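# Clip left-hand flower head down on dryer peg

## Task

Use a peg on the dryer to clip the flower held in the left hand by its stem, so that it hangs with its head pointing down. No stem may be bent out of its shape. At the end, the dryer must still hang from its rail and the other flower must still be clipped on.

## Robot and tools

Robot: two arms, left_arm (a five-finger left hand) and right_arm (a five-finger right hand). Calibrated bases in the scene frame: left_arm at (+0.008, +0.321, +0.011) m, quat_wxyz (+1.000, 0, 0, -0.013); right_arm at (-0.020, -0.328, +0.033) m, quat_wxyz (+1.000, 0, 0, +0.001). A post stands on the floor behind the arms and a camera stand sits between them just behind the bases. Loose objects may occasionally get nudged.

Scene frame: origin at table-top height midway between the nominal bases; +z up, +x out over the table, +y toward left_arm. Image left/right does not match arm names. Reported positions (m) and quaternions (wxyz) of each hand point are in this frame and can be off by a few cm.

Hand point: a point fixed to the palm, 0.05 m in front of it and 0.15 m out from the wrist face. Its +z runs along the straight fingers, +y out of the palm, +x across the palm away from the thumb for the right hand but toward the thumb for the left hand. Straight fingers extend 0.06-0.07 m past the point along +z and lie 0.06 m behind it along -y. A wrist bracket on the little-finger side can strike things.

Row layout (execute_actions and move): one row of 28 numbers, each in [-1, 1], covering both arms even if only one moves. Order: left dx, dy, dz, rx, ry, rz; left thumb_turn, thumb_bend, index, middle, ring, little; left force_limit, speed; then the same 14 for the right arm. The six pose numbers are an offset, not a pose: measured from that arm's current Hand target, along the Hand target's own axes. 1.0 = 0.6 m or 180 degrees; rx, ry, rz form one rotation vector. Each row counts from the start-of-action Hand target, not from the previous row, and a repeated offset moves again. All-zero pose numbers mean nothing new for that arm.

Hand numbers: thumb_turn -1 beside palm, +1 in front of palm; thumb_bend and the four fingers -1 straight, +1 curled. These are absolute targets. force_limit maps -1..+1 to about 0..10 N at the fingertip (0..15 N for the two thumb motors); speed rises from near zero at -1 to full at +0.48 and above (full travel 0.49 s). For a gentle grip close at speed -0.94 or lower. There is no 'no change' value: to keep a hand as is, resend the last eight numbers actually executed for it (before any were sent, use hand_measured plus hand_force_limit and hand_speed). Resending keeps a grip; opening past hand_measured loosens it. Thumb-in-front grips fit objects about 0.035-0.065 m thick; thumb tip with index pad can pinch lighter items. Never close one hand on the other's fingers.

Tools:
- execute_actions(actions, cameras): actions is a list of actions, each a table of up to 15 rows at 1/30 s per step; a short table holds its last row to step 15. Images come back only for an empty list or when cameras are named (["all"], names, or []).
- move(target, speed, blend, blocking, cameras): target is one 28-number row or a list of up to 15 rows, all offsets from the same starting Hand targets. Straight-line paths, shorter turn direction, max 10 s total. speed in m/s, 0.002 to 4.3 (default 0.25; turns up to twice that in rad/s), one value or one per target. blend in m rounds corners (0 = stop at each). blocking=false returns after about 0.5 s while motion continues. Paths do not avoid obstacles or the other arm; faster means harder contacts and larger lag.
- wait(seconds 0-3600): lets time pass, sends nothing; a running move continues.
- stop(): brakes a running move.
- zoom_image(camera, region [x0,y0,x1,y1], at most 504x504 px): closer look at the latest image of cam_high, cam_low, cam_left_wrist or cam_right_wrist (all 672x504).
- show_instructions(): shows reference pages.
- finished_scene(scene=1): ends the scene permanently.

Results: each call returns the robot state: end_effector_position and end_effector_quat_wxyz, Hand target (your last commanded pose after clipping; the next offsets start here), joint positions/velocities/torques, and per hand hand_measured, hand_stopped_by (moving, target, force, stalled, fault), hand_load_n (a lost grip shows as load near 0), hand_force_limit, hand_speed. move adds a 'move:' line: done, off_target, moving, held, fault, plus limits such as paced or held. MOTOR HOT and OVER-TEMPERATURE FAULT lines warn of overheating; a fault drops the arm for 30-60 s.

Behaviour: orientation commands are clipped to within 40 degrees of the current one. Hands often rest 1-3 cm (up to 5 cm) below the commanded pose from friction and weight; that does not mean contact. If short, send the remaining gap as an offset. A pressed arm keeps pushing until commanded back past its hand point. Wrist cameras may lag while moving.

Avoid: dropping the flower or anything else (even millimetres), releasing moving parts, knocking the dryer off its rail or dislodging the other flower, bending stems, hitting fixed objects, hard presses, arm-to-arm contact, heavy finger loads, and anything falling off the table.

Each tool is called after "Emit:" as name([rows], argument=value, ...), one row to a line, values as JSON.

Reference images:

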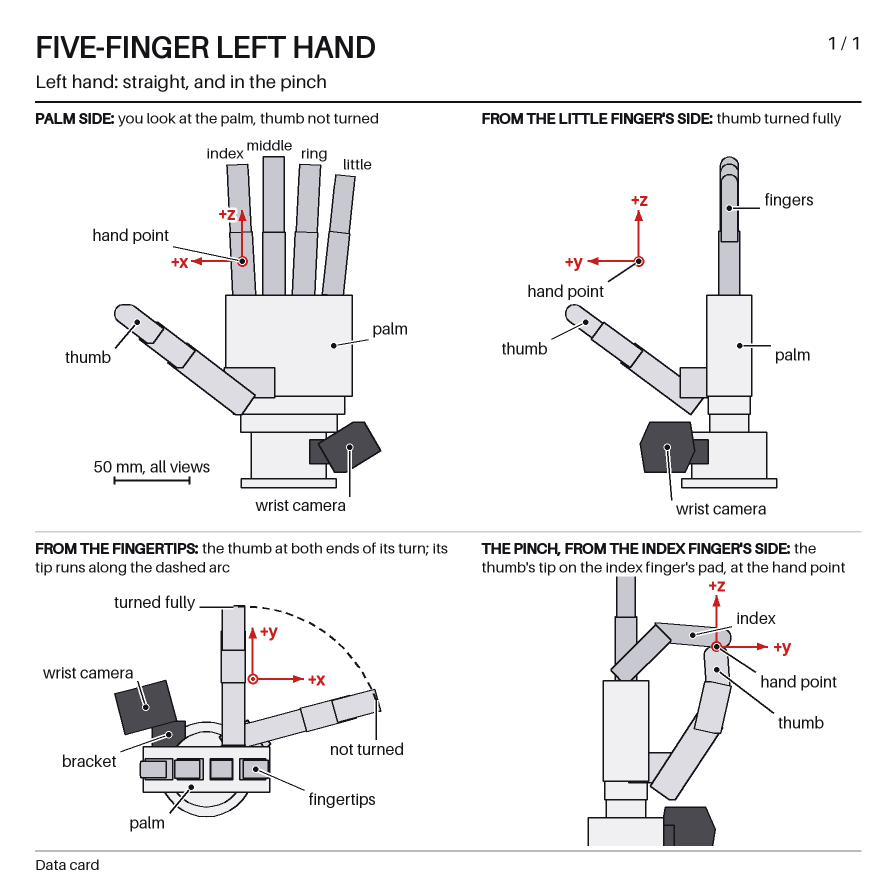

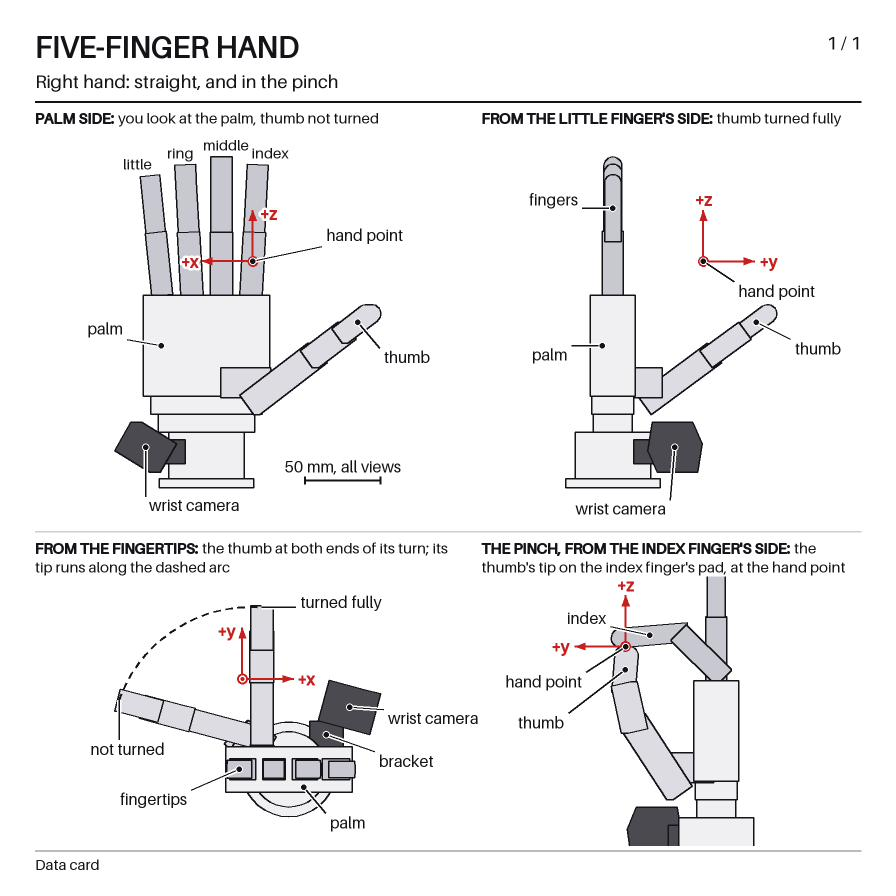

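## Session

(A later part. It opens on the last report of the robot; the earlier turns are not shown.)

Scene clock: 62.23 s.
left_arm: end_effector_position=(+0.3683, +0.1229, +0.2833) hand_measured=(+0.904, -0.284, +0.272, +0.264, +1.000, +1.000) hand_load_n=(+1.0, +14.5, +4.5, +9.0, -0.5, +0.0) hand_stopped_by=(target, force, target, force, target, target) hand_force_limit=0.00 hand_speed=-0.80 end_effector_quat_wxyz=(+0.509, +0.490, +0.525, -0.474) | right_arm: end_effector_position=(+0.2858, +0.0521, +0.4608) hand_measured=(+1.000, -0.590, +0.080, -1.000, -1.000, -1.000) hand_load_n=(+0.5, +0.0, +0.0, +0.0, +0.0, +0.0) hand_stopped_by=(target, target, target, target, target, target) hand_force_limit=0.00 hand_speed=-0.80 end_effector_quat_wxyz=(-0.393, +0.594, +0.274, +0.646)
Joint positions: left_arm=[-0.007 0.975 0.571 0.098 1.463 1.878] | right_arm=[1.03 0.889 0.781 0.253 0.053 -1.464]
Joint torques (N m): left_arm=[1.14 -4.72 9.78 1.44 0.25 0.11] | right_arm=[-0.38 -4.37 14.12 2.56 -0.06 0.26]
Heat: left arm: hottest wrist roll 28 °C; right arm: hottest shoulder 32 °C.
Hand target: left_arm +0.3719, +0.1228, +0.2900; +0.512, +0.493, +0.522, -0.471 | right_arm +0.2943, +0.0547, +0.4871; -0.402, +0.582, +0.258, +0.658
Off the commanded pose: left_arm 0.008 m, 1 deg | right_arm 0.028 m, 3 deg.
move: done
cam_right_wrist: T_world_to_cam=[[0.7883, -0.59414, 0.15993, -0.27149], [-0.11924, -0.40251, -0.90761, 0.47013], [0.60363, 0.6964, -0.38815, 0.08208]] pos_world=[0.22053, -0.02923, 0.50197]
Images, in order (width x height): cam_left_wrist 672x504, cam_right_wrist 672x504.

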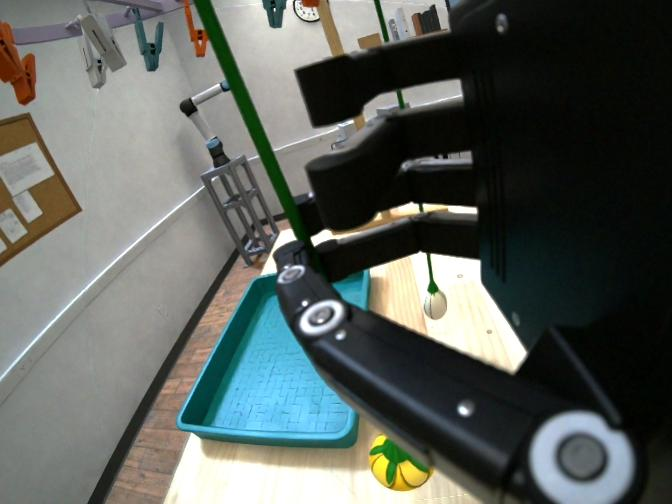

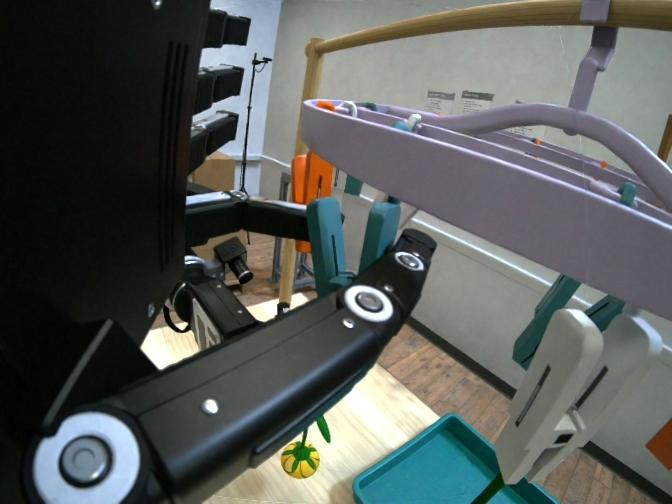

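Emit:
move(target=[0,0,0,0,0,0,0.904,-0.284,0.272,0.264,1.0,1.0,0.0,-0.8,0,0,0,0,0,0,1.0,-0.59,0.18,-1.0,-1.0,-1.0,0.0,-0.8], speed=0.04, cameras=["cam_right_wrist","cam_left_wrist"])

Emit:
zoom_image(camera="cam_right_wrist", region=[280, 130, 480, 310])

Scene clock: 63.70 s.
left_arm: end_effector_position=(+0.3683, +0.1229, +0.2833) hand_measured=(+0.904, -0.284, +0.272, +0.264, +1.000, +1.000) hand_load_n=(+1.0, +15.0, +4.5, +9.0, +0.0, +0.0) hand_stopped_by=(target, force, target, force, target, target) hand_force_limit=0.00 hand_speed=-0.80 end_effector_quat_wxyz=(+0.509, +0.490, +0.525, -0.474) | right_arm: end_effector_position=(+0.2858, +0.0521, +0.4608) hand_measured=(+1.000, -0.590, +0.180, -1.000, -1.000, -1.000) hand_load_n=(+0.0, +0.0, +0.0, +0.0, +0.0, +0.0) hand_stopped_by=(target, target, target, target, target, target) hand_force_limit=0.00 hand_speed=-0.80 end_effector_quat_wxyz=(-0.393, +0.594, +0.274, +0.646)
Joint positions: left_arm=[-0.007 0.975 0.571 0.098 1.463 1.878] | right_arm=[1.03 0.889 0.781 0.253 0.053 -1.464]
Joint torques (N m): left_arm=[1.2 -4.72 9.78 1.44 0.25 0.11] | right_arm=[-0.85 -4.25 14.15 2.56 -0.07 0.23]
Heat: left arm: hottest wrist roll 28 °C; right arm: hottest shoulder 32 °C.
Hand target: left_arm +0.3719, +0.1228, +0.2900; +0.512, +0.493, +0.522, -0.471 | right_arm +0.2943, +0.0547, +0.4871; -0.402, +0.582, +0.258, +0.658
Off the commanded pose: left_arm 0.008 m, 1 deg | right_arm 0.028 m, 3 deg.
move: done
cam_right_wrist: T_world_to_cam=[[0.7883, -0.59414, 0.15993, -0.27149], [-0.11924, -0.40251, -0.90761, 0.47013], [0.60363, 0.6964, -0.38815, 0.08208]] pos_world=[0.22053, -0.02923, 0.50197]
Images, in order (width x height): cam_left_wrist 672x504, cam_right_wrist 672x504.

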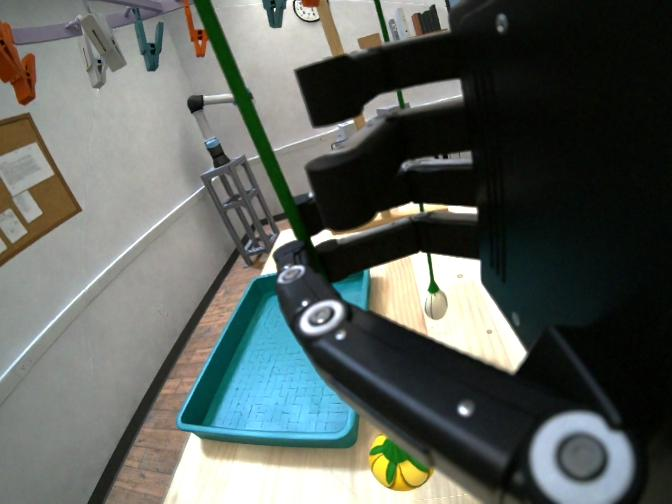

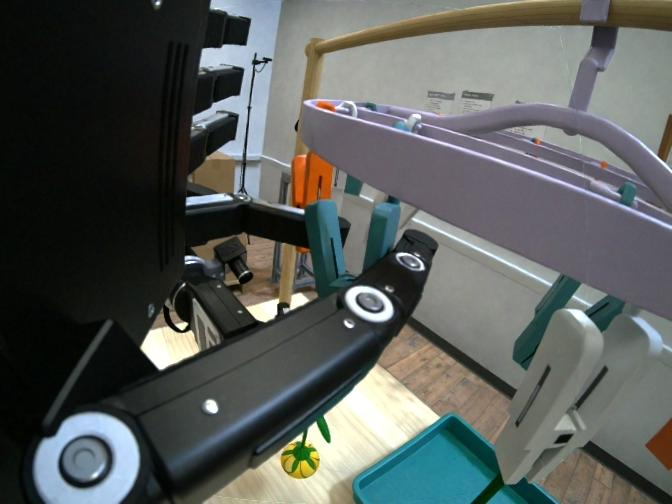

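Scaled by 2.520 from the camera's image (finer frame: 960x720).

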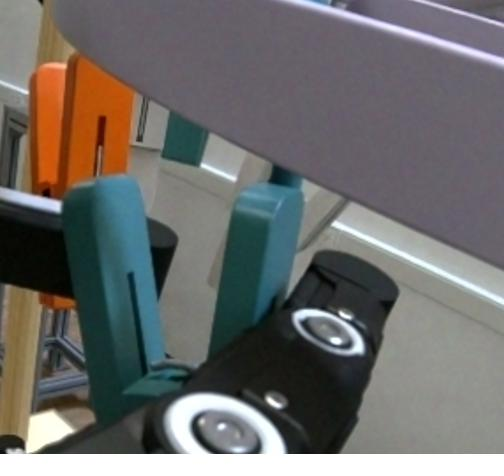

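Emit:
move([
  [0,0,0,0,0,0,0.904,-0.284,0.272,0.264,1.0,1.0,0.0,-0.8,0,0,0,0,0,0,1.0,-0.66,-0.3,-1.0,-1.0,-1.0,0.0,-0.5],
  [0,0,0,0,0,0,0.904,-0.284,0.272,0.264,1.0,1.0,0.0,-0.8,0,-0.0622,-0.0419,0,0,0,1.0,-0.66,-0.3,-1.0,-1.0,-1.0,0.0,-0.5],
  [0,0,0,0,0,0,0.904,-0.284,0.272,0.264,1.0,1.0,0.0,-0.8,-0.0006,-0.0435,-0.0578,0.1027,-0.0135,0.01995,1.0,-0.28,-0.3,-1.0,-1.0,-1.0,0.0,-0.5],
], speed=0.06, cameras=["cam_right_wrist","cam_left_wrist","cam_low"])

Emit:
zoom_image(camera="cam_right_wrist", region=[280, 130, 480, 310])

Scene clock: 81.83 s.
left_arm: end_effector_position=(+0.3683, +0.1229, +0.2833) hand_measured=(+0.904, -0.284, +0.272, +0.264, +1.000, +1.000) hand_load_n=(+0.5, +14.5, +4.5, +9.5, +0.0, +0.0) hand_stopped_by=(target, force, target, force, target, target) hand_force_limit=0.00 hand_speed=-0.80 end_effector_quat_wxyz=(+0.509, +0.490, +0.525, -0.474) | right_arm: end_effector_position=(+0.2507, +0.0463, +0.4860) hand_measured=(+1.000, -0.280, -0.300, -1.000, -1.000, -1.000) hand_load_n=(+0.5, +0.0, +0.0, +0.0, +0.0, +0.0) hand_stopped_by=(target, target, target, target, target, target) hand_force_limit=0.00 hand_speed=-0.50 end_effector_quat_wxyz=(+0.504, -0.529, -0.357, -0.582)
Joint positions: left_arm=[-0.007 0.975 0.571 0.098 1.463 1.878] | right_arm=[0.876 0.79 0.768 0.227 -0.423 -1.367]
Joint torques (N m): left_arm=[1.2 -4.72 9.78 1.46 0.25 0.11] | right_arm=[-0.62 -5.19 9.29 2.11 0.01 0.25]
Heat: left arm: hottest wrist roll 28 °C; right arm: hottest shoulder 31 °C.
Hand target: left_arm +0.3719, +0.1228, +0.2900; +0.512, +0.493, +0.522, -0.471 | right_arm +0.2532, +0.0409, +0.4836; +0.505, -0.531, -0.351, -0.583
Off the commanded pose: left_arm 0.008 m, 1 deg | right_arm 0.006 m, 1 deg.
move: done
cam_right_wrist: T_world_to_cam=[[0.93768, -0.31202, 0.15297, -0.29842], [0.02402, -0.38096, -0.92428, 0.45765], [0.34667, 0.87035, -0.34973, 0.15476]] pos_world=[0.21518, -0.05345, 0.52277]
Images, in order (width x height): cam_low 672x504, cam_left_wrist 672x504, cam_right_wrist 672x504.

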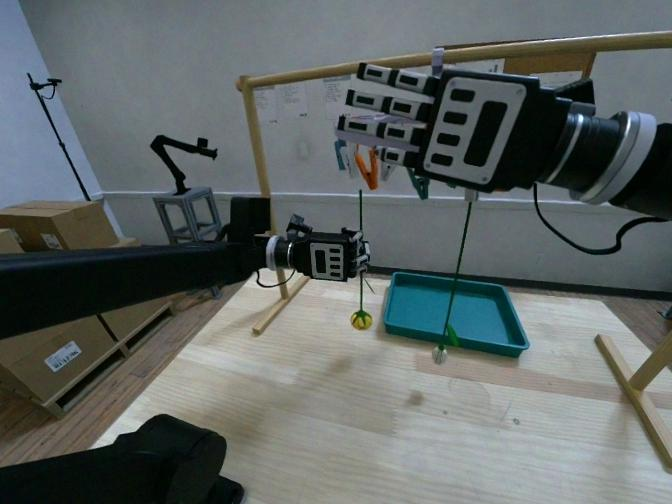

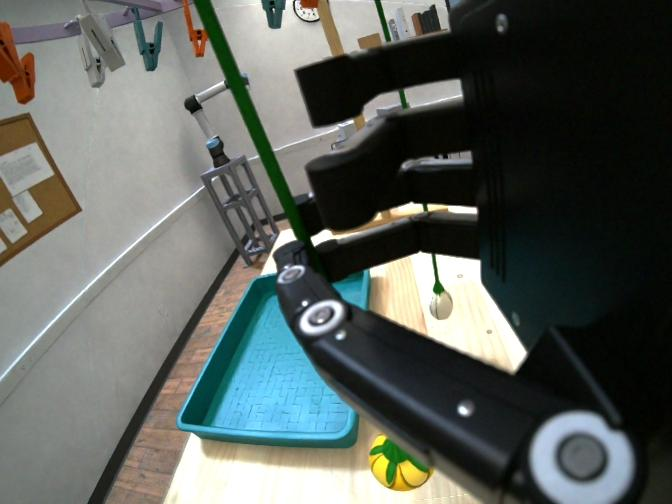

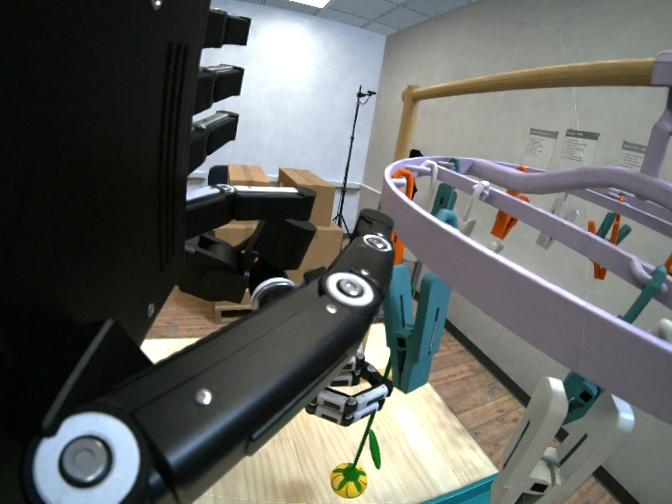

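Scaled by 2.520 from the camera's image (finer frame: 960x720).

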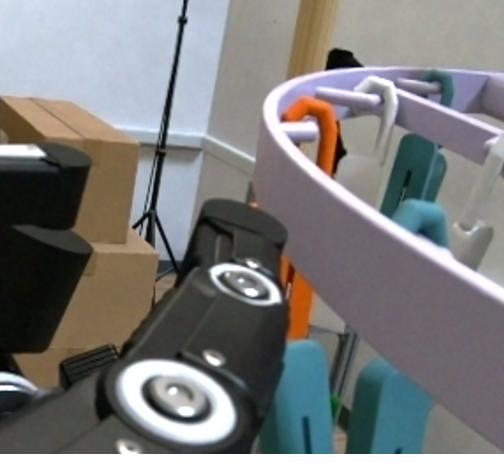

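Emit:
move(target=[0,0,0,0,0,0,0.904,-0.284,0.272,0.264,1.0,1.0,0.0,-0.8,-0.0465,0,-0.0248,0,0,0,1.0,-0.28,-0.3,-1.0,-1.0,-1.0,0.0,-0.5], speed=0.06, cameras=["cam_right_wrist","cam_left_wrist","cam_low"])

Emit:
zoom_image(camera="cam_right_wrist", region=[280, 130, 480, 310])

Scene clock: 84.13 s.
left_arm: end_effector_position=(+0.3683, +0.1229, +0.2833) hand_measured=(+0.904, -0.284, +0.272, +0.264, +1.000, +1.000) hand_load_n=(+1.0, +15.0, +4.0, +9.0, +0.0, +0.0) hand_stopped_by=(target, force, target, force, target, target) hand_force_limit=0.00 hand_speed=-0.80 end_effector_quat_wxyz=(+0.509, +0.490, +0.525, -0.474) | right_arm: end_effector_position=(+0.2449, +0.0385, +0.4536) hand_measured=(+1.000, -0.280, -0.300, -1.000, -1.000, -1.000) hand_load_n=(+0.5, +0.0, +0.0, +0.0, +0.0, +0.0) hand_stopped_by=(target, target, target, target, target, target) hand_force_limit=0.00 hand_speed=-0.50 end_effector_quat_wxyz=(+0.503, -0.532, -0.358, -0.579)
Joint positions: left_arm=[-0.007 0.975 0.571 0.098 1.463 1.878] | right_arm=[0.874 0.762 0.678 0.28 -0.426 -1.366]
Joint torques (N m): left_arm=[1.2 -4.72 9.78 1.44 0.25 0.11] | right_arm=[-0.79 -4.48 9.24 2.51 0.01 0.25]
Heat: left arm: hottest wrist roll 28 °C; right arm: hottest shoulder 31 °C.
Hand target: left_arm +0.3719, +0.1228, +0.2900; +0.512, +0.493, +0.522, -0.471 | right_arm +0.2472, +0.0329, +0.4537; +0.505, -0.531, -0.351, -0.583
Off the commanded pose: left_arm 0.008 m, 1 deg | right_arm 0.006 m, 1 deg.
move: done
cam_right_wrist: T_world_to_cam=[[0.93857, -0.31088, 0.1498, -0.28935], [0.01882, -0.38733, -0.92175, 0.42534], [0.34458, 0.86794, -0.35768, 0.15641]] pos_world=[0.20967, -0.06096, 0.49135]
Images, in order (width x height): cam_low 672x504, cam_left_wrist 672x504, cam_right_wrist 672x504.

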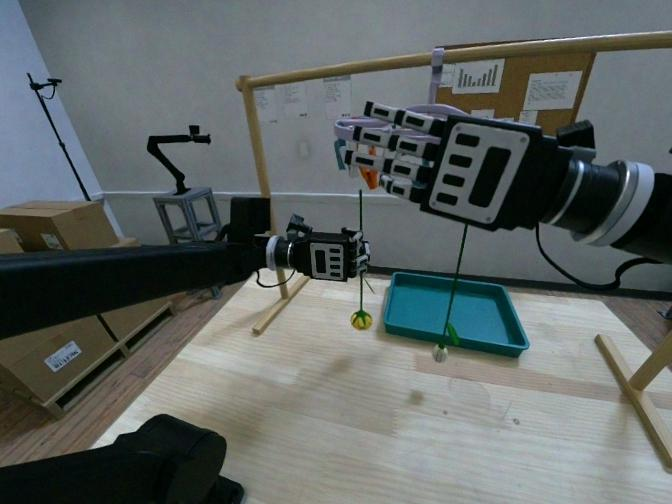

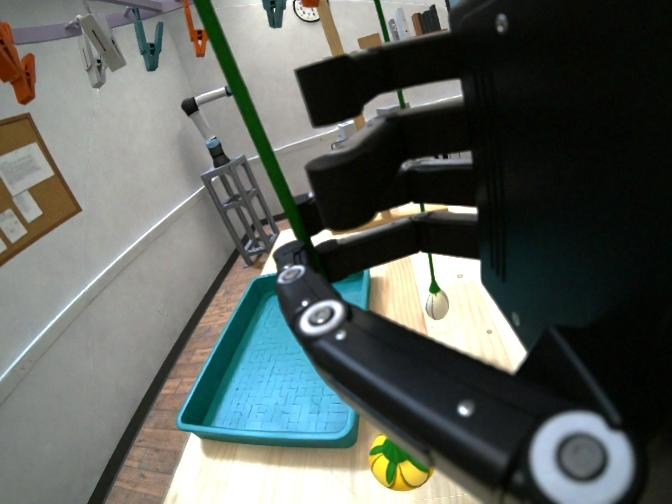

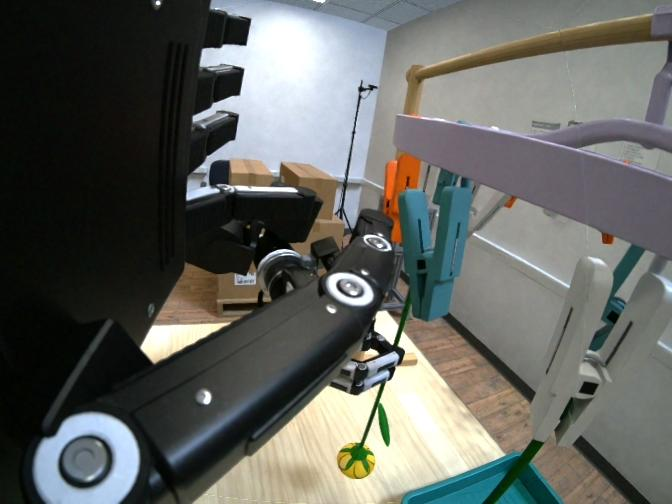

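Scaled by 2.520 from the camera's image (finer frame: 960x720).

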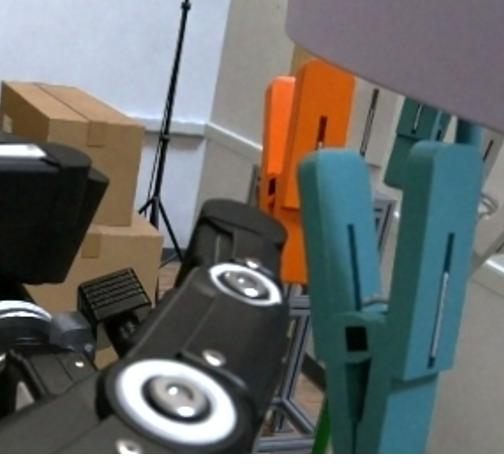

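Emit:
move(target=[0,0,0,0,0,0,0.904,-0.284,0.272,0.264,1.0,1.0,0.0,-0.8,0.0084,0.0673,0.0192,0,0,0,1.0,-0.32,-0.4,-1.0,-1.0,-1.0,0.0,-0.5], speed=0.05, cameras=["cam_right_wrist","cam_left_wrist","cam_low"])

Emit:
zoom_image(camera="cam_right_wrist", region=[280, 130, 480, 310])

Scene clock: 89.10 s.
left_arm: end_effector_position=(+0.3683, +0.1229, +0.2833) hand_measured=(+0.904, -0.284, +0.272, +0.264, +1.000, +1.000) hand_load_n=(+0.5, +15.0, +4.5, +9.5, +0.0, +0.0) hand_stopped_by=(target, force, target, force, target, target) hand_force_limit=0.00 hand_speed=-0.80 end_effector_quat_wxyz=(+0.509, +0.490, +0.525, -0.474) | right_arm: end_effector_position=(+0.2815, +0.0324, +0.4361) hand_measured=(+1.000, -0.320, -0.400, -1.000, -1.000, -1.000) hand_load_n=(+0.5, +0.0, +0.0, +0.0, +0.0, +0.0) hand_stopped_by=(target, target, target, target, target, target) hand_force_limit=0.00 hand_speed=-0.50 end_effector_quat_wxyz=(+0.502, -0.541, -0.358, -0.572)
Joint positions: left_arm=[-0.007 0.975 0.571 0.098 1.463 1.878] | right_arm=[0.755 0.838 0.678 0.347 -0.541 -1.338]
Joint torques (N m): left_arm=[1.2 -4.66 9.8 1.46 0.25 0.11] | right_arm=[-0.67 -4.01 12.88 2.43 0.01 0.26]
Heat: left arm: hottest wrist roll 28 °C; right arm: hottest shoulder 31 °C.
Hand target: left_arm +0.3719, +0.1228, +0.2900; +0.512, +0.493, +0.522, -0.471 | right_arm +0.2895, +0.0328, +0.4556; +0.505, -0.531, -0.351, -0.583
Off the commanded pose: left_arm 0.008 m, 1 deg | right_arm 0.021 m, 2 deg.
move: off_target (right_arm)
cam_right_wrist: T_world_to_cam=[[0.94076, -0.30957, 0.13834, -0.31855], [0.00281, -0.40088, -0.91612, 0.40862], [0.33906, 0.86224, -0.37627, 0.15272]] pos_world=[0.24675, -0.06649, 0.47588]
Images, in order (width x height): cam_low 672x504, cam_left_wrist 672x504, cam_right_wrist 672x504.

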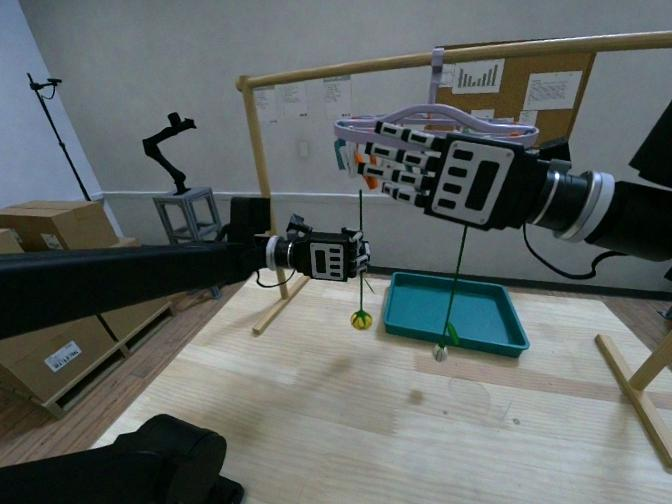

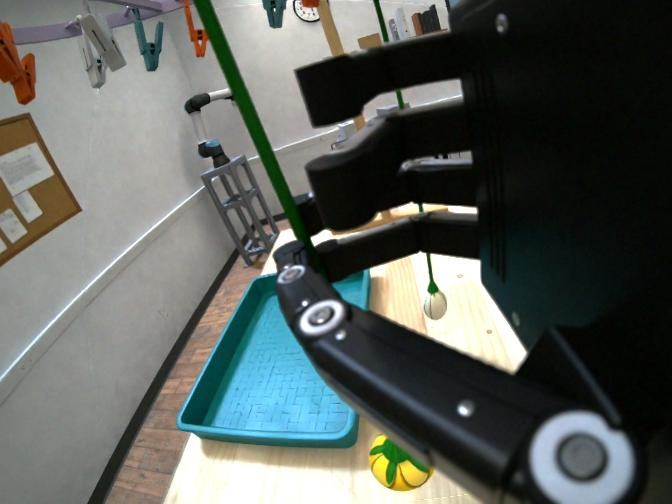

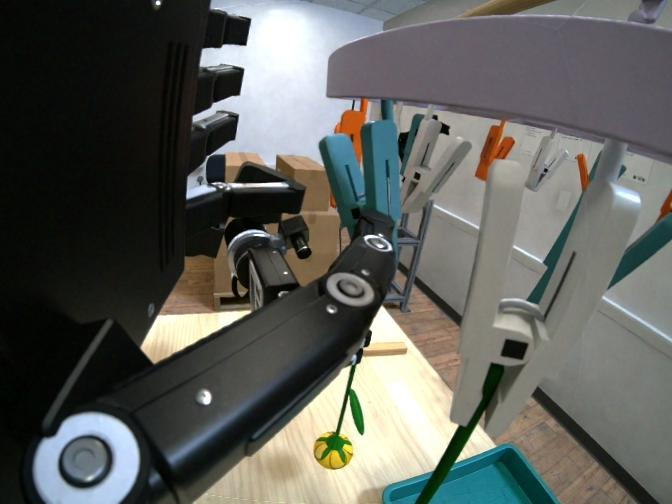

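Scaled by 2.520 from the camera's image (finer frame: 960x720).

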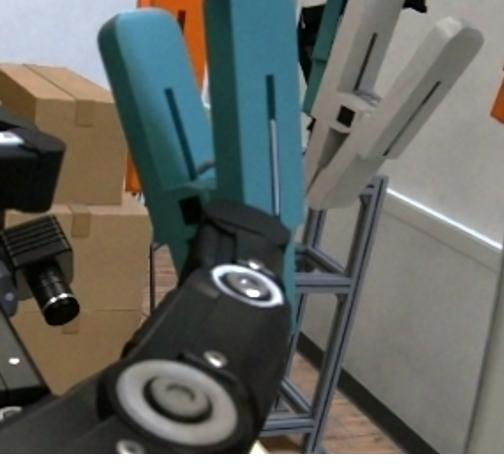

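Emit:
move(target=[0,0,0,0,0,0,0.904,-0.284,0.272,0.264,1.0,1.0,0.0,-0.8,0.0225,-0.0065,0.0125,0,0,0,1.0,-0.32,-0.4,-1.0,-1.0,-1.0,0.0,-0.5], speed=0.05, cameras=["cam_right_wrist"])

Emit:
zoom_image(camera="cam_right_wrist", region=[280, 130, 480, 310])

Scene clock: 90.93 s.
left_arm: end_effector_position=(+0.3683, +0.1229, +0.2833) hand_measured=(+0.904, -0.284, +0.272, +0.264, +1.000, +1.000) hand_load_n=(+1.0, +14.5, +4.5, +9.0, +0.0, +0.0) hand_stopped_by=(target, force, target, force, target, target) hand_force_limit=0.00 hand_speed=-0.80 end_effector_quat_wxyz=(+0.509, +0.490, +0.525, -0.474) | right_arm: end_effector_position=(+0.2849, +0.0329, +0.4519) hand_measured=(+1.000, -0.320, -0.400, -1.000, -1.000, -1.000) hand_load_n=(+0.5, +0.0, +0.0, +0.0, +0.0, +0.0) hand_stopped_by=(target, target, target, target, target, target) hand_force_limit=0.00 hand_speed=-0.50 end_effector_quat_wxyz=(+0.501, -0.537, -0.354, -0.580)
Joint positions: left_arm=[-0.007 0.975 0.571 0.098 1.463 1.878] | right_arm=[0.755 0.841 0.709 0.335 -0.53 -1.338]
Joint torques (N m): left_arm=[1.2 -4.72 9.78 1.46 0.25 0.11] | right_arm=[0.5 -3.84 13.81 1.46 0.2 0.24]
Heat: left arm: hottest wrist roll 28 °C; right arm: hottest shoulder 31 °C.
Hand target: left_arm +0.3719, +0.1228, +0.2900; +0.512, +0.493, +0.522, -0.471 | right_arm +0.2887, +0.0379, +0.4705; +0.505, -0.531, -0.351, -0.583
Off the commanded pose: left_arm 0.008 m, 1 deg | right_arm 0.020 m, 1 deg.
move: off_target (right_arm)
cam_right_wrist: T_world_to_cam=[[0.93612, -0.32113, 0.14339, -0.32441], [0.00765, -0.38902, -0.9212, 0.42376], [0.35161, 0.86345, -0.36171, 0.14693]] pos_world=[0.24878, -0.06619, 0.49003]

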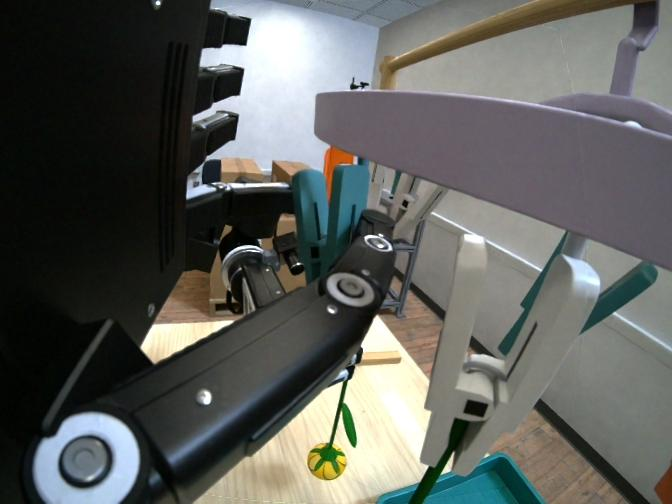

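Scaled by 2.520 from the camera's image (finer frame: 960x720).

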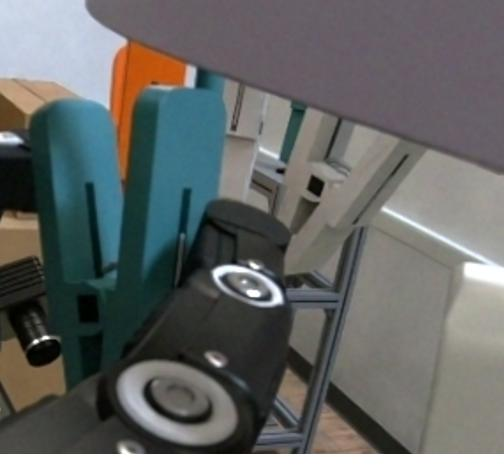

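Emit:
move(target=[0,0,0,0,0,0,0.904,-0.284,0.272,0.264,1.0,1.0,0.0,-0.8,0.0110,0.0187,0.0075,0,0,0,1.0,-0.32,-0.4,-1.0,-1.0,-1.0,0.0,-0.5], speed=0.04, cameras=["cam_right_wrist"])

Emit:
zoom_image(camera="cam_right_wrist", region=[250, 130, 450, 310])

Scene clock: 92.90 s.
left_arm: end_effector_position=(+0.3683, +0.1229, +0.2833) hand_measured=(+0.904, -0.284, +0.272, +0.264, +1.000, +1.000) hand_load_n=(+1.0, +14.5, +4.0, +9.0, +0.0, +0.0) hand_stopped_by=(target, force, target, force, target, target) hand_force_limit=0.00 hand_speed=-0.80 end_effector_quat_wxyz=(+0.509, +0.490, +0.525, -0.474) | right_arm: end_effector_position=(+0.2923, +0.0370, +0.4564) hand_measured=(+1.000, -0.320, -0.400, -1.000, -1.000, -1.000) hand_load_n=(+0.0, +0.0, +0.0, +0.0, +0.0, +0.0) hand_stopped_by=(target, target, target, target, target, target) hand_force_limit=0.00 hand_speed=-0.50 end_effector_quat_wxyz=(+0.503, -0.536, -0.357, -0.577)
Joint positions: left_arm=[-0.007 0.975 0.571 0.098 1.463 1.878] | right_arm=[0.74 0.867 0.735 0.335 -0.555 -1.334]
Joint torques (N m): left_arm=[1.2 -4.72 9.78 1.46 0.25 0.11] | right_arm=[-0.67 -4.01 14.05 1.44 0.02 0.25]
Heat: left arm: hottest wrist roll 28 °C; right arm: hottest shoulder 31 °C.
Hand target: left_arm +0.3719, +0.1228, +0.2900; +0.512, +0.493, +0.522, -0.471 | right_arm +0.3012, +0.0380, +0.4764; +0.505, -0.531, -0.351, -0.583
Off the commanded pose: left_arm 0.008 m, 1 deg | right_arm 0.022 m, 1 deg.
move: off_target (right_arm)
cam_right_wrist: T_world_to_cam=[[0.93929, -0.31136, 0.1442, -0.33234], [0.01141, -0.39166, -0.92004, 0.42798], [0.34294, 0.86583, -0.36433, 0.14613]] pos_world=[0.25716, -0.06237, 0.49492]

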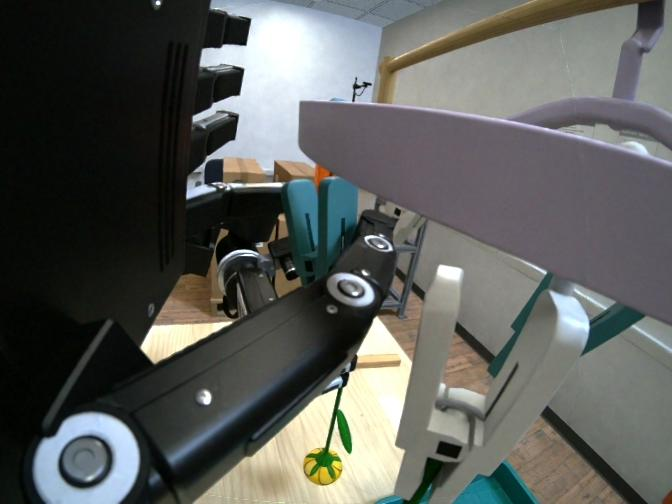

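Scaled by 2.520 from the camera's image (finer frame: 960x720).

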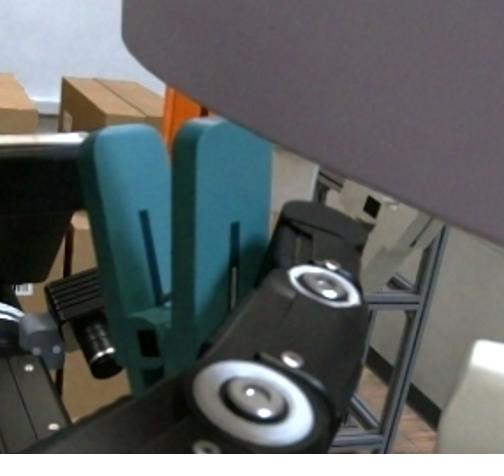

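Emit:
move(target=[0,0,0,0,0,0,0.904,-0.284,0.272,0.264,1.0,1.0,0.0,-0.8,0.0075,0.012,0.0048,0,0,0,1.0,-0.32,-0.38,-1.0,-1.0,-1.0,0.0,-0.5], speed=0.04, cameras=["cam_right_wrist"])

Emit:
zoom_image(camera="cam_right_wrist", region=[250, 130, 450, 310])

Scene clock: 94.50 s.
left_arm: end_effector_position=(+0.3683, +0.1229, +0.2833) hand_measured=(+0.904, -0.284, +0.272, +0.264, +1.000, +1.000) hand_load_n=(+0.5, +14.5, +4.5, +9.5, +0.0, +0.0) hand_stopped_by=(target, force, target, force, target, target) hand_force_limit=0.00 hand_speed=-0.80 end_effector_quat_wxyz=(+0.509, +0.490, +0.525, -0.474) | right_arm: end_effector_position=(+0.3001, +0.0372, +0.4603) hand_measured=(+1.000, -0.320, -0.380, -1.000, -1.000, -1.000) hand_load_n=(+0.0, +0.0, +0.0, +0.0, +0.0, +0.0) hand_stopped_by=(target, target, target, target, target, target) hand_force_limit=0.00 hand_speed=-0.50 end_effector_quat_wxyz=(+0.503, -0.536, -0.357, -0.576)
Joint positions: left_arm=[-0.007 0.975 0.571 0.098 1.463 1.878] | right_arm=[0.722 0.885 0.754 0.335 -0.572 -1.329]
Joint torques (N m): left_arm=[1.2 -4.72 9.78 1.44 0.25 0.11] | right_arm=[-0.67 -4.31 14.02 1.48 0.02 0.22]
Heat: left arm: hottest wrist roll 28 °C; right arm: hottest shoulder 31 °C.
Hand target: left_arm +0.3719, +0.1228, +0.2900; +0.512, +0.493, +0.522, -0.471 | right_arm +0.3091, +0.0381, +0.4803; +0.505, -0.532, -0.351, -0.583
Off the commanded pose: left_arm 0.008 m, 1 deg | right_arm 0.022 m, 1 deg.
move: off_target (right_arm)
cam_right_wrist: T_world_to_cam=[[0.93948, -0.31126, 0.14315, -0.33978], [0.01031, -0.39195, -0.91993, 0.43177], [0.34244, 0.86573, -0.36502, 0.14514]] pos_world=[0.26506, -0.06217, 0.49882]

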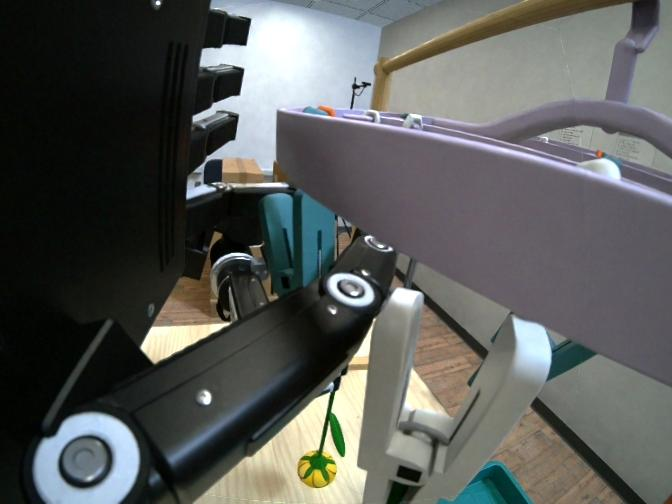

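Scaled by 2.520 from the camera's image (finer frame: 960x720).

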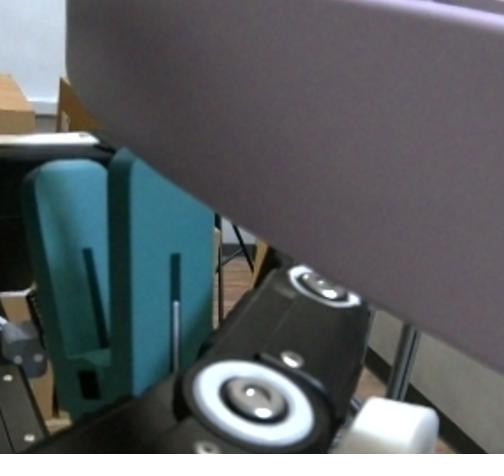

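Emit:
move(target=[0,0,0,0,0,0,0.904,-0.284,0.272,0.264,1.0,1.0,0.0,-0.8,0,0,0,0,0,0,1.0,-0.24,-0.24,-1.0,-1.0,-1.0,0.0,-0.8], speed=0.04, cameras=["cam_right_wrist"])

Emit:
zoom_image(camera="cam_right_wrist", region=[250, 130, 450, 310])

Scene clock: 96.40 s.
left_arm: end_effector_position=(+0.3683, +0.1229, +0.2833) hand_measured=(+0.904, -0.284, +0.272, +0.264, +1.000, +1.000) hand_load_n=(+0.5, +15.0, +4.5, +9.5, +0.0, +0.0) hand_stopped_by=(target, force, target, force, target, target) hand_force_limit=0.00 hand_speed=-0.80 end_effector_quat_wxyz=(+0.509, +0.490, +0.525, -0.474) | right_arm: end_effector_position=(+0.3000, +0.0372, +0.4602) hand_measured=(+1.000, -0.240, -0.240, -1.000, -1.000, -1.000) hand_load_n=(+0.0, +0.0, +0.0, +0.0, +0.0, +0.0) hand_stopped_by=(target, target, target, target, target, target) hand_force_limit=0.00 hand_speed=-0.80 end_effector_quat_wxyz=(+0.503, -0.536, -0.357, -0.576)
Joint positions: left_arm=[-0.007 0.975 0.571 0.098 1.463 1.878] | right_arm=[0.722 0.885 0.754 0.335 -0.572 -1.329]
Joint torques (N m): left_arm=[1.2 -4.72 9.78 1.46 0.25 0.11] | right_arm=[-0.85 -4.37 13.9 1.54 0.05 0.28]
Heat: left arm: hottest wrist roll 28 °C; right arm: hottest shoulder 31 °C.
Hand target: left_arm +0.3719, +0.1228, +0.2900; +0.512, +0.493, +0.522, -0.471 | right_arm +0.3091, +0.0381, +0.4803; +0.505, -0.531, -0.351, -0.583
Off the commanded pose: left_arm 0.008 m, 1 deg | right_arm 0.022 m, 1 deg.
move: done
cam_right_wrist: T_world_to_cam=[[0.93967, -0.31082, 0.14286, -0.33953], [0.01022, -0.39193, -0.91994, 0.43184], [0.34193, 0.8659, -0.36511, 0.14527]] pos_world=[0.26496, -0.06207, 0.49882]

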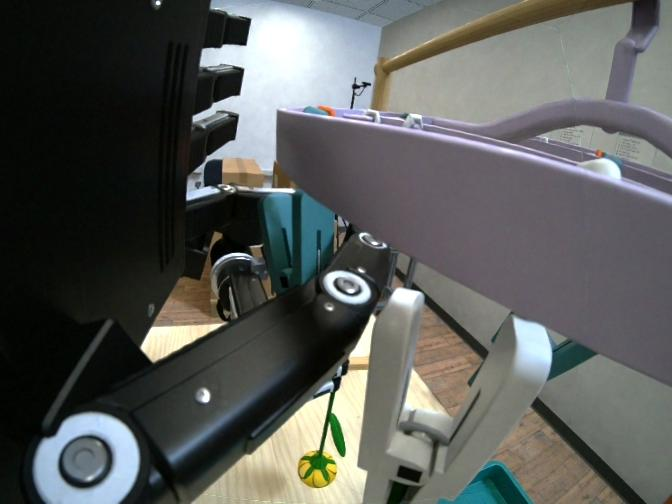

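Scaled by 2.520 from the camera's image (finer frame: 960x720).

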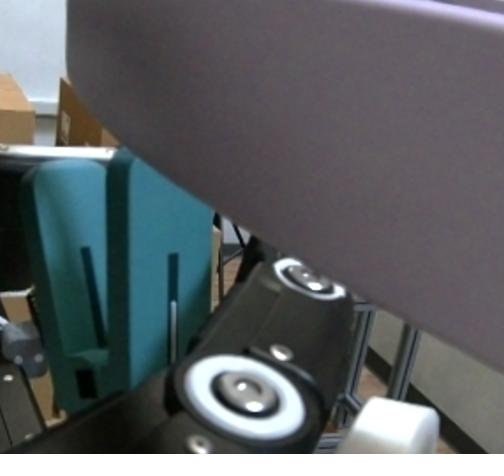

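Emit:
move(target=[0,0,0,0,0,0,0.904,-0.284,0.272,0.264,1.0,1.0,0.0,-0.8,-0.003,-0.016,-0.0047,0,0,0,1.0,-0.3,-0.3,-1.0,-1.0,-1.0,0.0,-0.8], speed=0.04, cameras=["cam_right_wrist","cam_high","cam_left_wrist"])

Emit:
zoom_image(camera="cam_right_wrist", region=[250, 130, 450, 310])

Emit:
zoom_image(camera="cam_high", region=[380, 40, 520, 150])

Scene clock: 100.20 s.
left_arm: end_effector_position=(+0.3683, +0.1229, +0.2833) hand_measured=(+0.904, -0.284, +0.272, +0.264, +1.000, +1.000) hand_load_n=(+1.0, +14.5, +4.5, +9.0, +0.0, +0.0) hand_stopped_by=(target, force, target, force, target, target) hand_force_limit=0.00 hand_speed=-0.80 end_effector_quat_wxyz=(+0.509, +0.490, +0.525, -0.474) | right_arm: end_effector_position=(+0.3032, +0.0354, +0.4585) hand_measured=(+1.000, -0.300, -0.300, -1.000, -1.000, -1.000) hand_load_n=(+0.0, +0.5, +0.0, +0.0, +0.0, +0.0) hand_stopped_by=(target, target, target, target, target, target) hand_force_limit=0.00 hand_speed=-0.80 end_effector_quat_wxyz=(-0.499, +0.542, +0.351, +0.578)
Joint positions: left_arm=[-0.007 0.975 0.571 0.098 1.463 1.878] | right_arm=[0.722 0.885 0.754 0.327 -0.555 -1.329]
Joint torques (N m): left_arm=[1.2 -4.72 9.78 1.46 0.25 0.11] | right_arm=[1.08 -5.6 12.86 1.35 0.19 0.18]
Heat: left arm: hottest wrist roll 28 °C; right arm: hottest shoulder 31 °C.
Hand target: left_arm +0.3719, +0.1228, +0.2900; +0.512, +0.493, +0.522, -0.471 | right_arm +0.2990, +0.0381, +0.4793; -0.505, +0.531, +0.351, +0.583
Off the commanded pose: left_arm 0.008 m, 1 deg | right_arm 0.021 m, 1 deg.
move: off_target (right_arm)
cam_right_wrist: T_world_to_cam=[[0.93517, -0.32695, 0.13621, -0.33783], [-0.00387, -0.39397, -0.91912, 0.43338], [0.35417, 0.85901, -0.36969, 0.14377]] pos_world=[0.26669, -0.06321, 0.49749]
Images, in order (width x height): cam_high 672x504, cam_left_wrist 672x504, cam_right_wrist 672x504.

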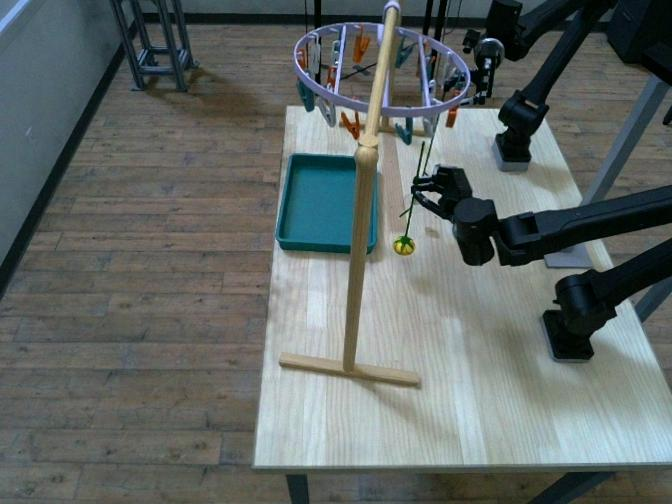

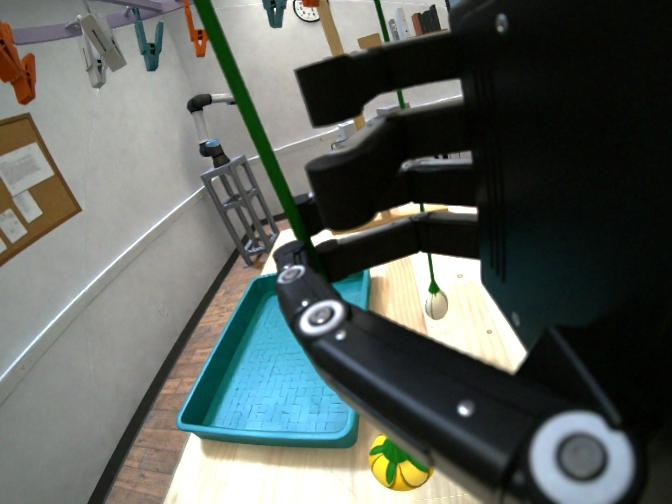

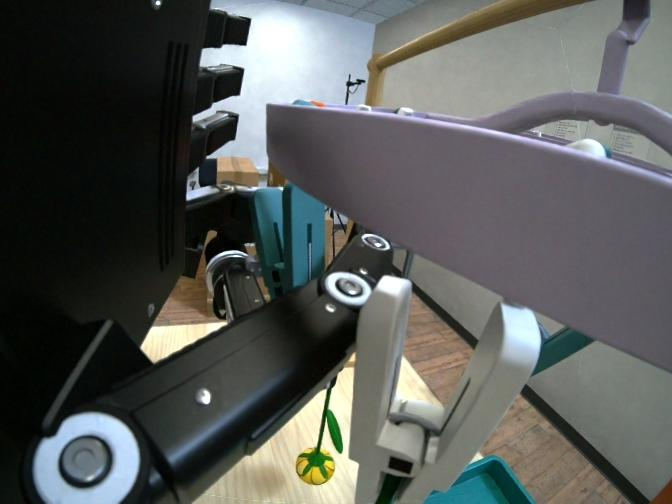

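Scaled by 2.520 from the camera's image (finer frame: 960x720).

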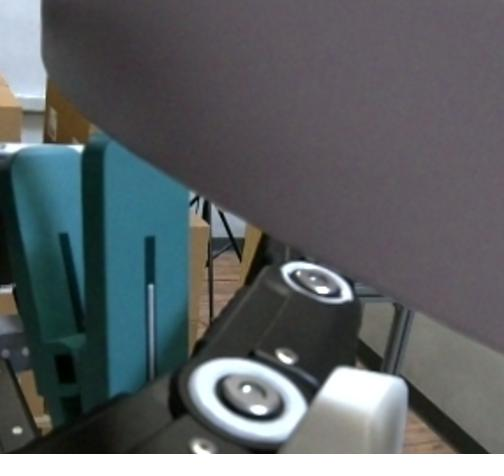

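Scaled by 3.600 from the camera's image (finer frame: 960x720).

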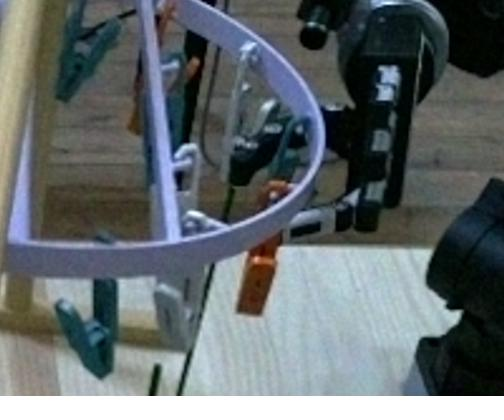

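Emit:
move(target=[0,0,0,0,0,0,0.904,-0.284,0.272,0.264,1.0,1.0,0.0,-0.8,-0.0024,-0.0232,-0.0030,0,0,0,1.0,-0.3,-0.3,-1.0,-1.0,-1.0,0.0,-0.8], speed=0.04, cameras=["cam_right_wrist"])

Emit:
zoom_image(camera="cam_right_wrist", region=[250, 130, 450, 310])

Scene clock: 105.70 s.
left_arm: end_effector_position=(+0.3683, +0.1229, +0.2833) hand_measured=(+0.904, -0.284, +0.272, +0.264, +1.000, +1.000) hand_load_n=(+0.5, +14.5, +4.0, +9.0, +0.0, +0.0) hand_stopped_by=(target, force, target, force, target, target) hand_force_limit=0.00 hand_speed=-0.80 end_effector_quat_wxyz=(+0.509, +0.490, +0.525, -0.474) | right_arm: end_effector_position=(+0.2906, +0.0369, +0.4664) hand_measured=(+1.000, -0.300, -0.300, -1.000, -1.000, -1.000) hand_load_n=(+0.0, +0.0, +0.0, +0.0, +0.0, +0.0) hand_stopped_by=(target, target, target, target, target, target) hand_force_limit=0.00 hand_speed=-0.80 end_effector_quat_wxyz=(+0.501, -0.539, -0.347, -0.581)
Joint positions: left_arm=[-0.007 0.975 0.571 0.098 1.463 1.878] | right_arm=[0.758 0.856 0.754 0.306 -0.516 -1.329]
Joint torques (N m): left_arm=[1.2 -4.72 9.78 1.46 0.25 0.11] | right_arm=[1.38 -5.6 11.82 1.42 0.18 0.06]
Heat: left arm: hottest wrist roll 28 °C; right arm: hottest shoulder 31 °C.
Hand target: left_arm +0.3719, +0.1228, +0.2900; +0.512, +0.493, +0.522, -0.471 | right_arm +0.2851, +0.0401, +0.4792; +0.505, -0.531, -0.351, -0.583
Off the commanded pose: left_arm 0.008 m, 1 deg | right_arm 0.014 m, 1 deg.
move: off_target (right_arm)
cam_right_wrist: T_world_to_cam=[[0.93436, -0.33055, 0.13306, -0.32483], [-0.00436, -0.384, -0.92332, 0.44294], [0.3563, 0.86213, -0.36024, 0.14467]] pos_world=[0.25389, -0.062, 0.50432]

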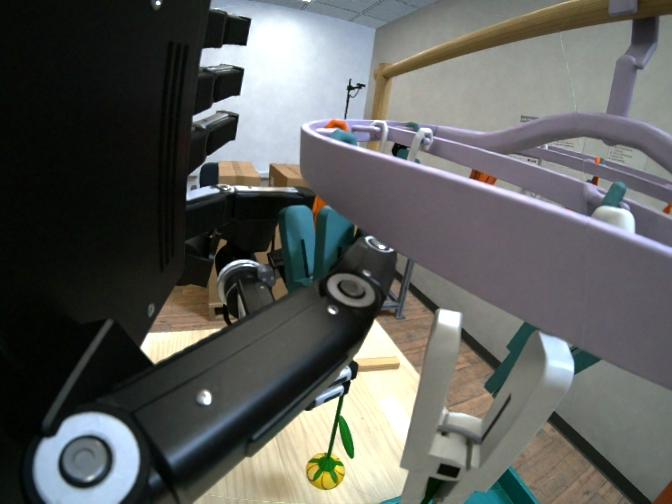

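Scaled by 2.520 from the camera's image (finer frame: 960x720).

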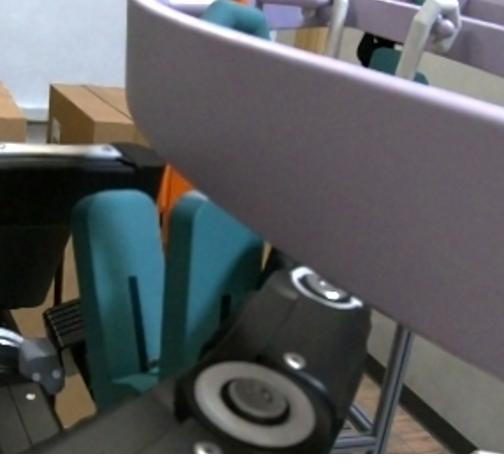

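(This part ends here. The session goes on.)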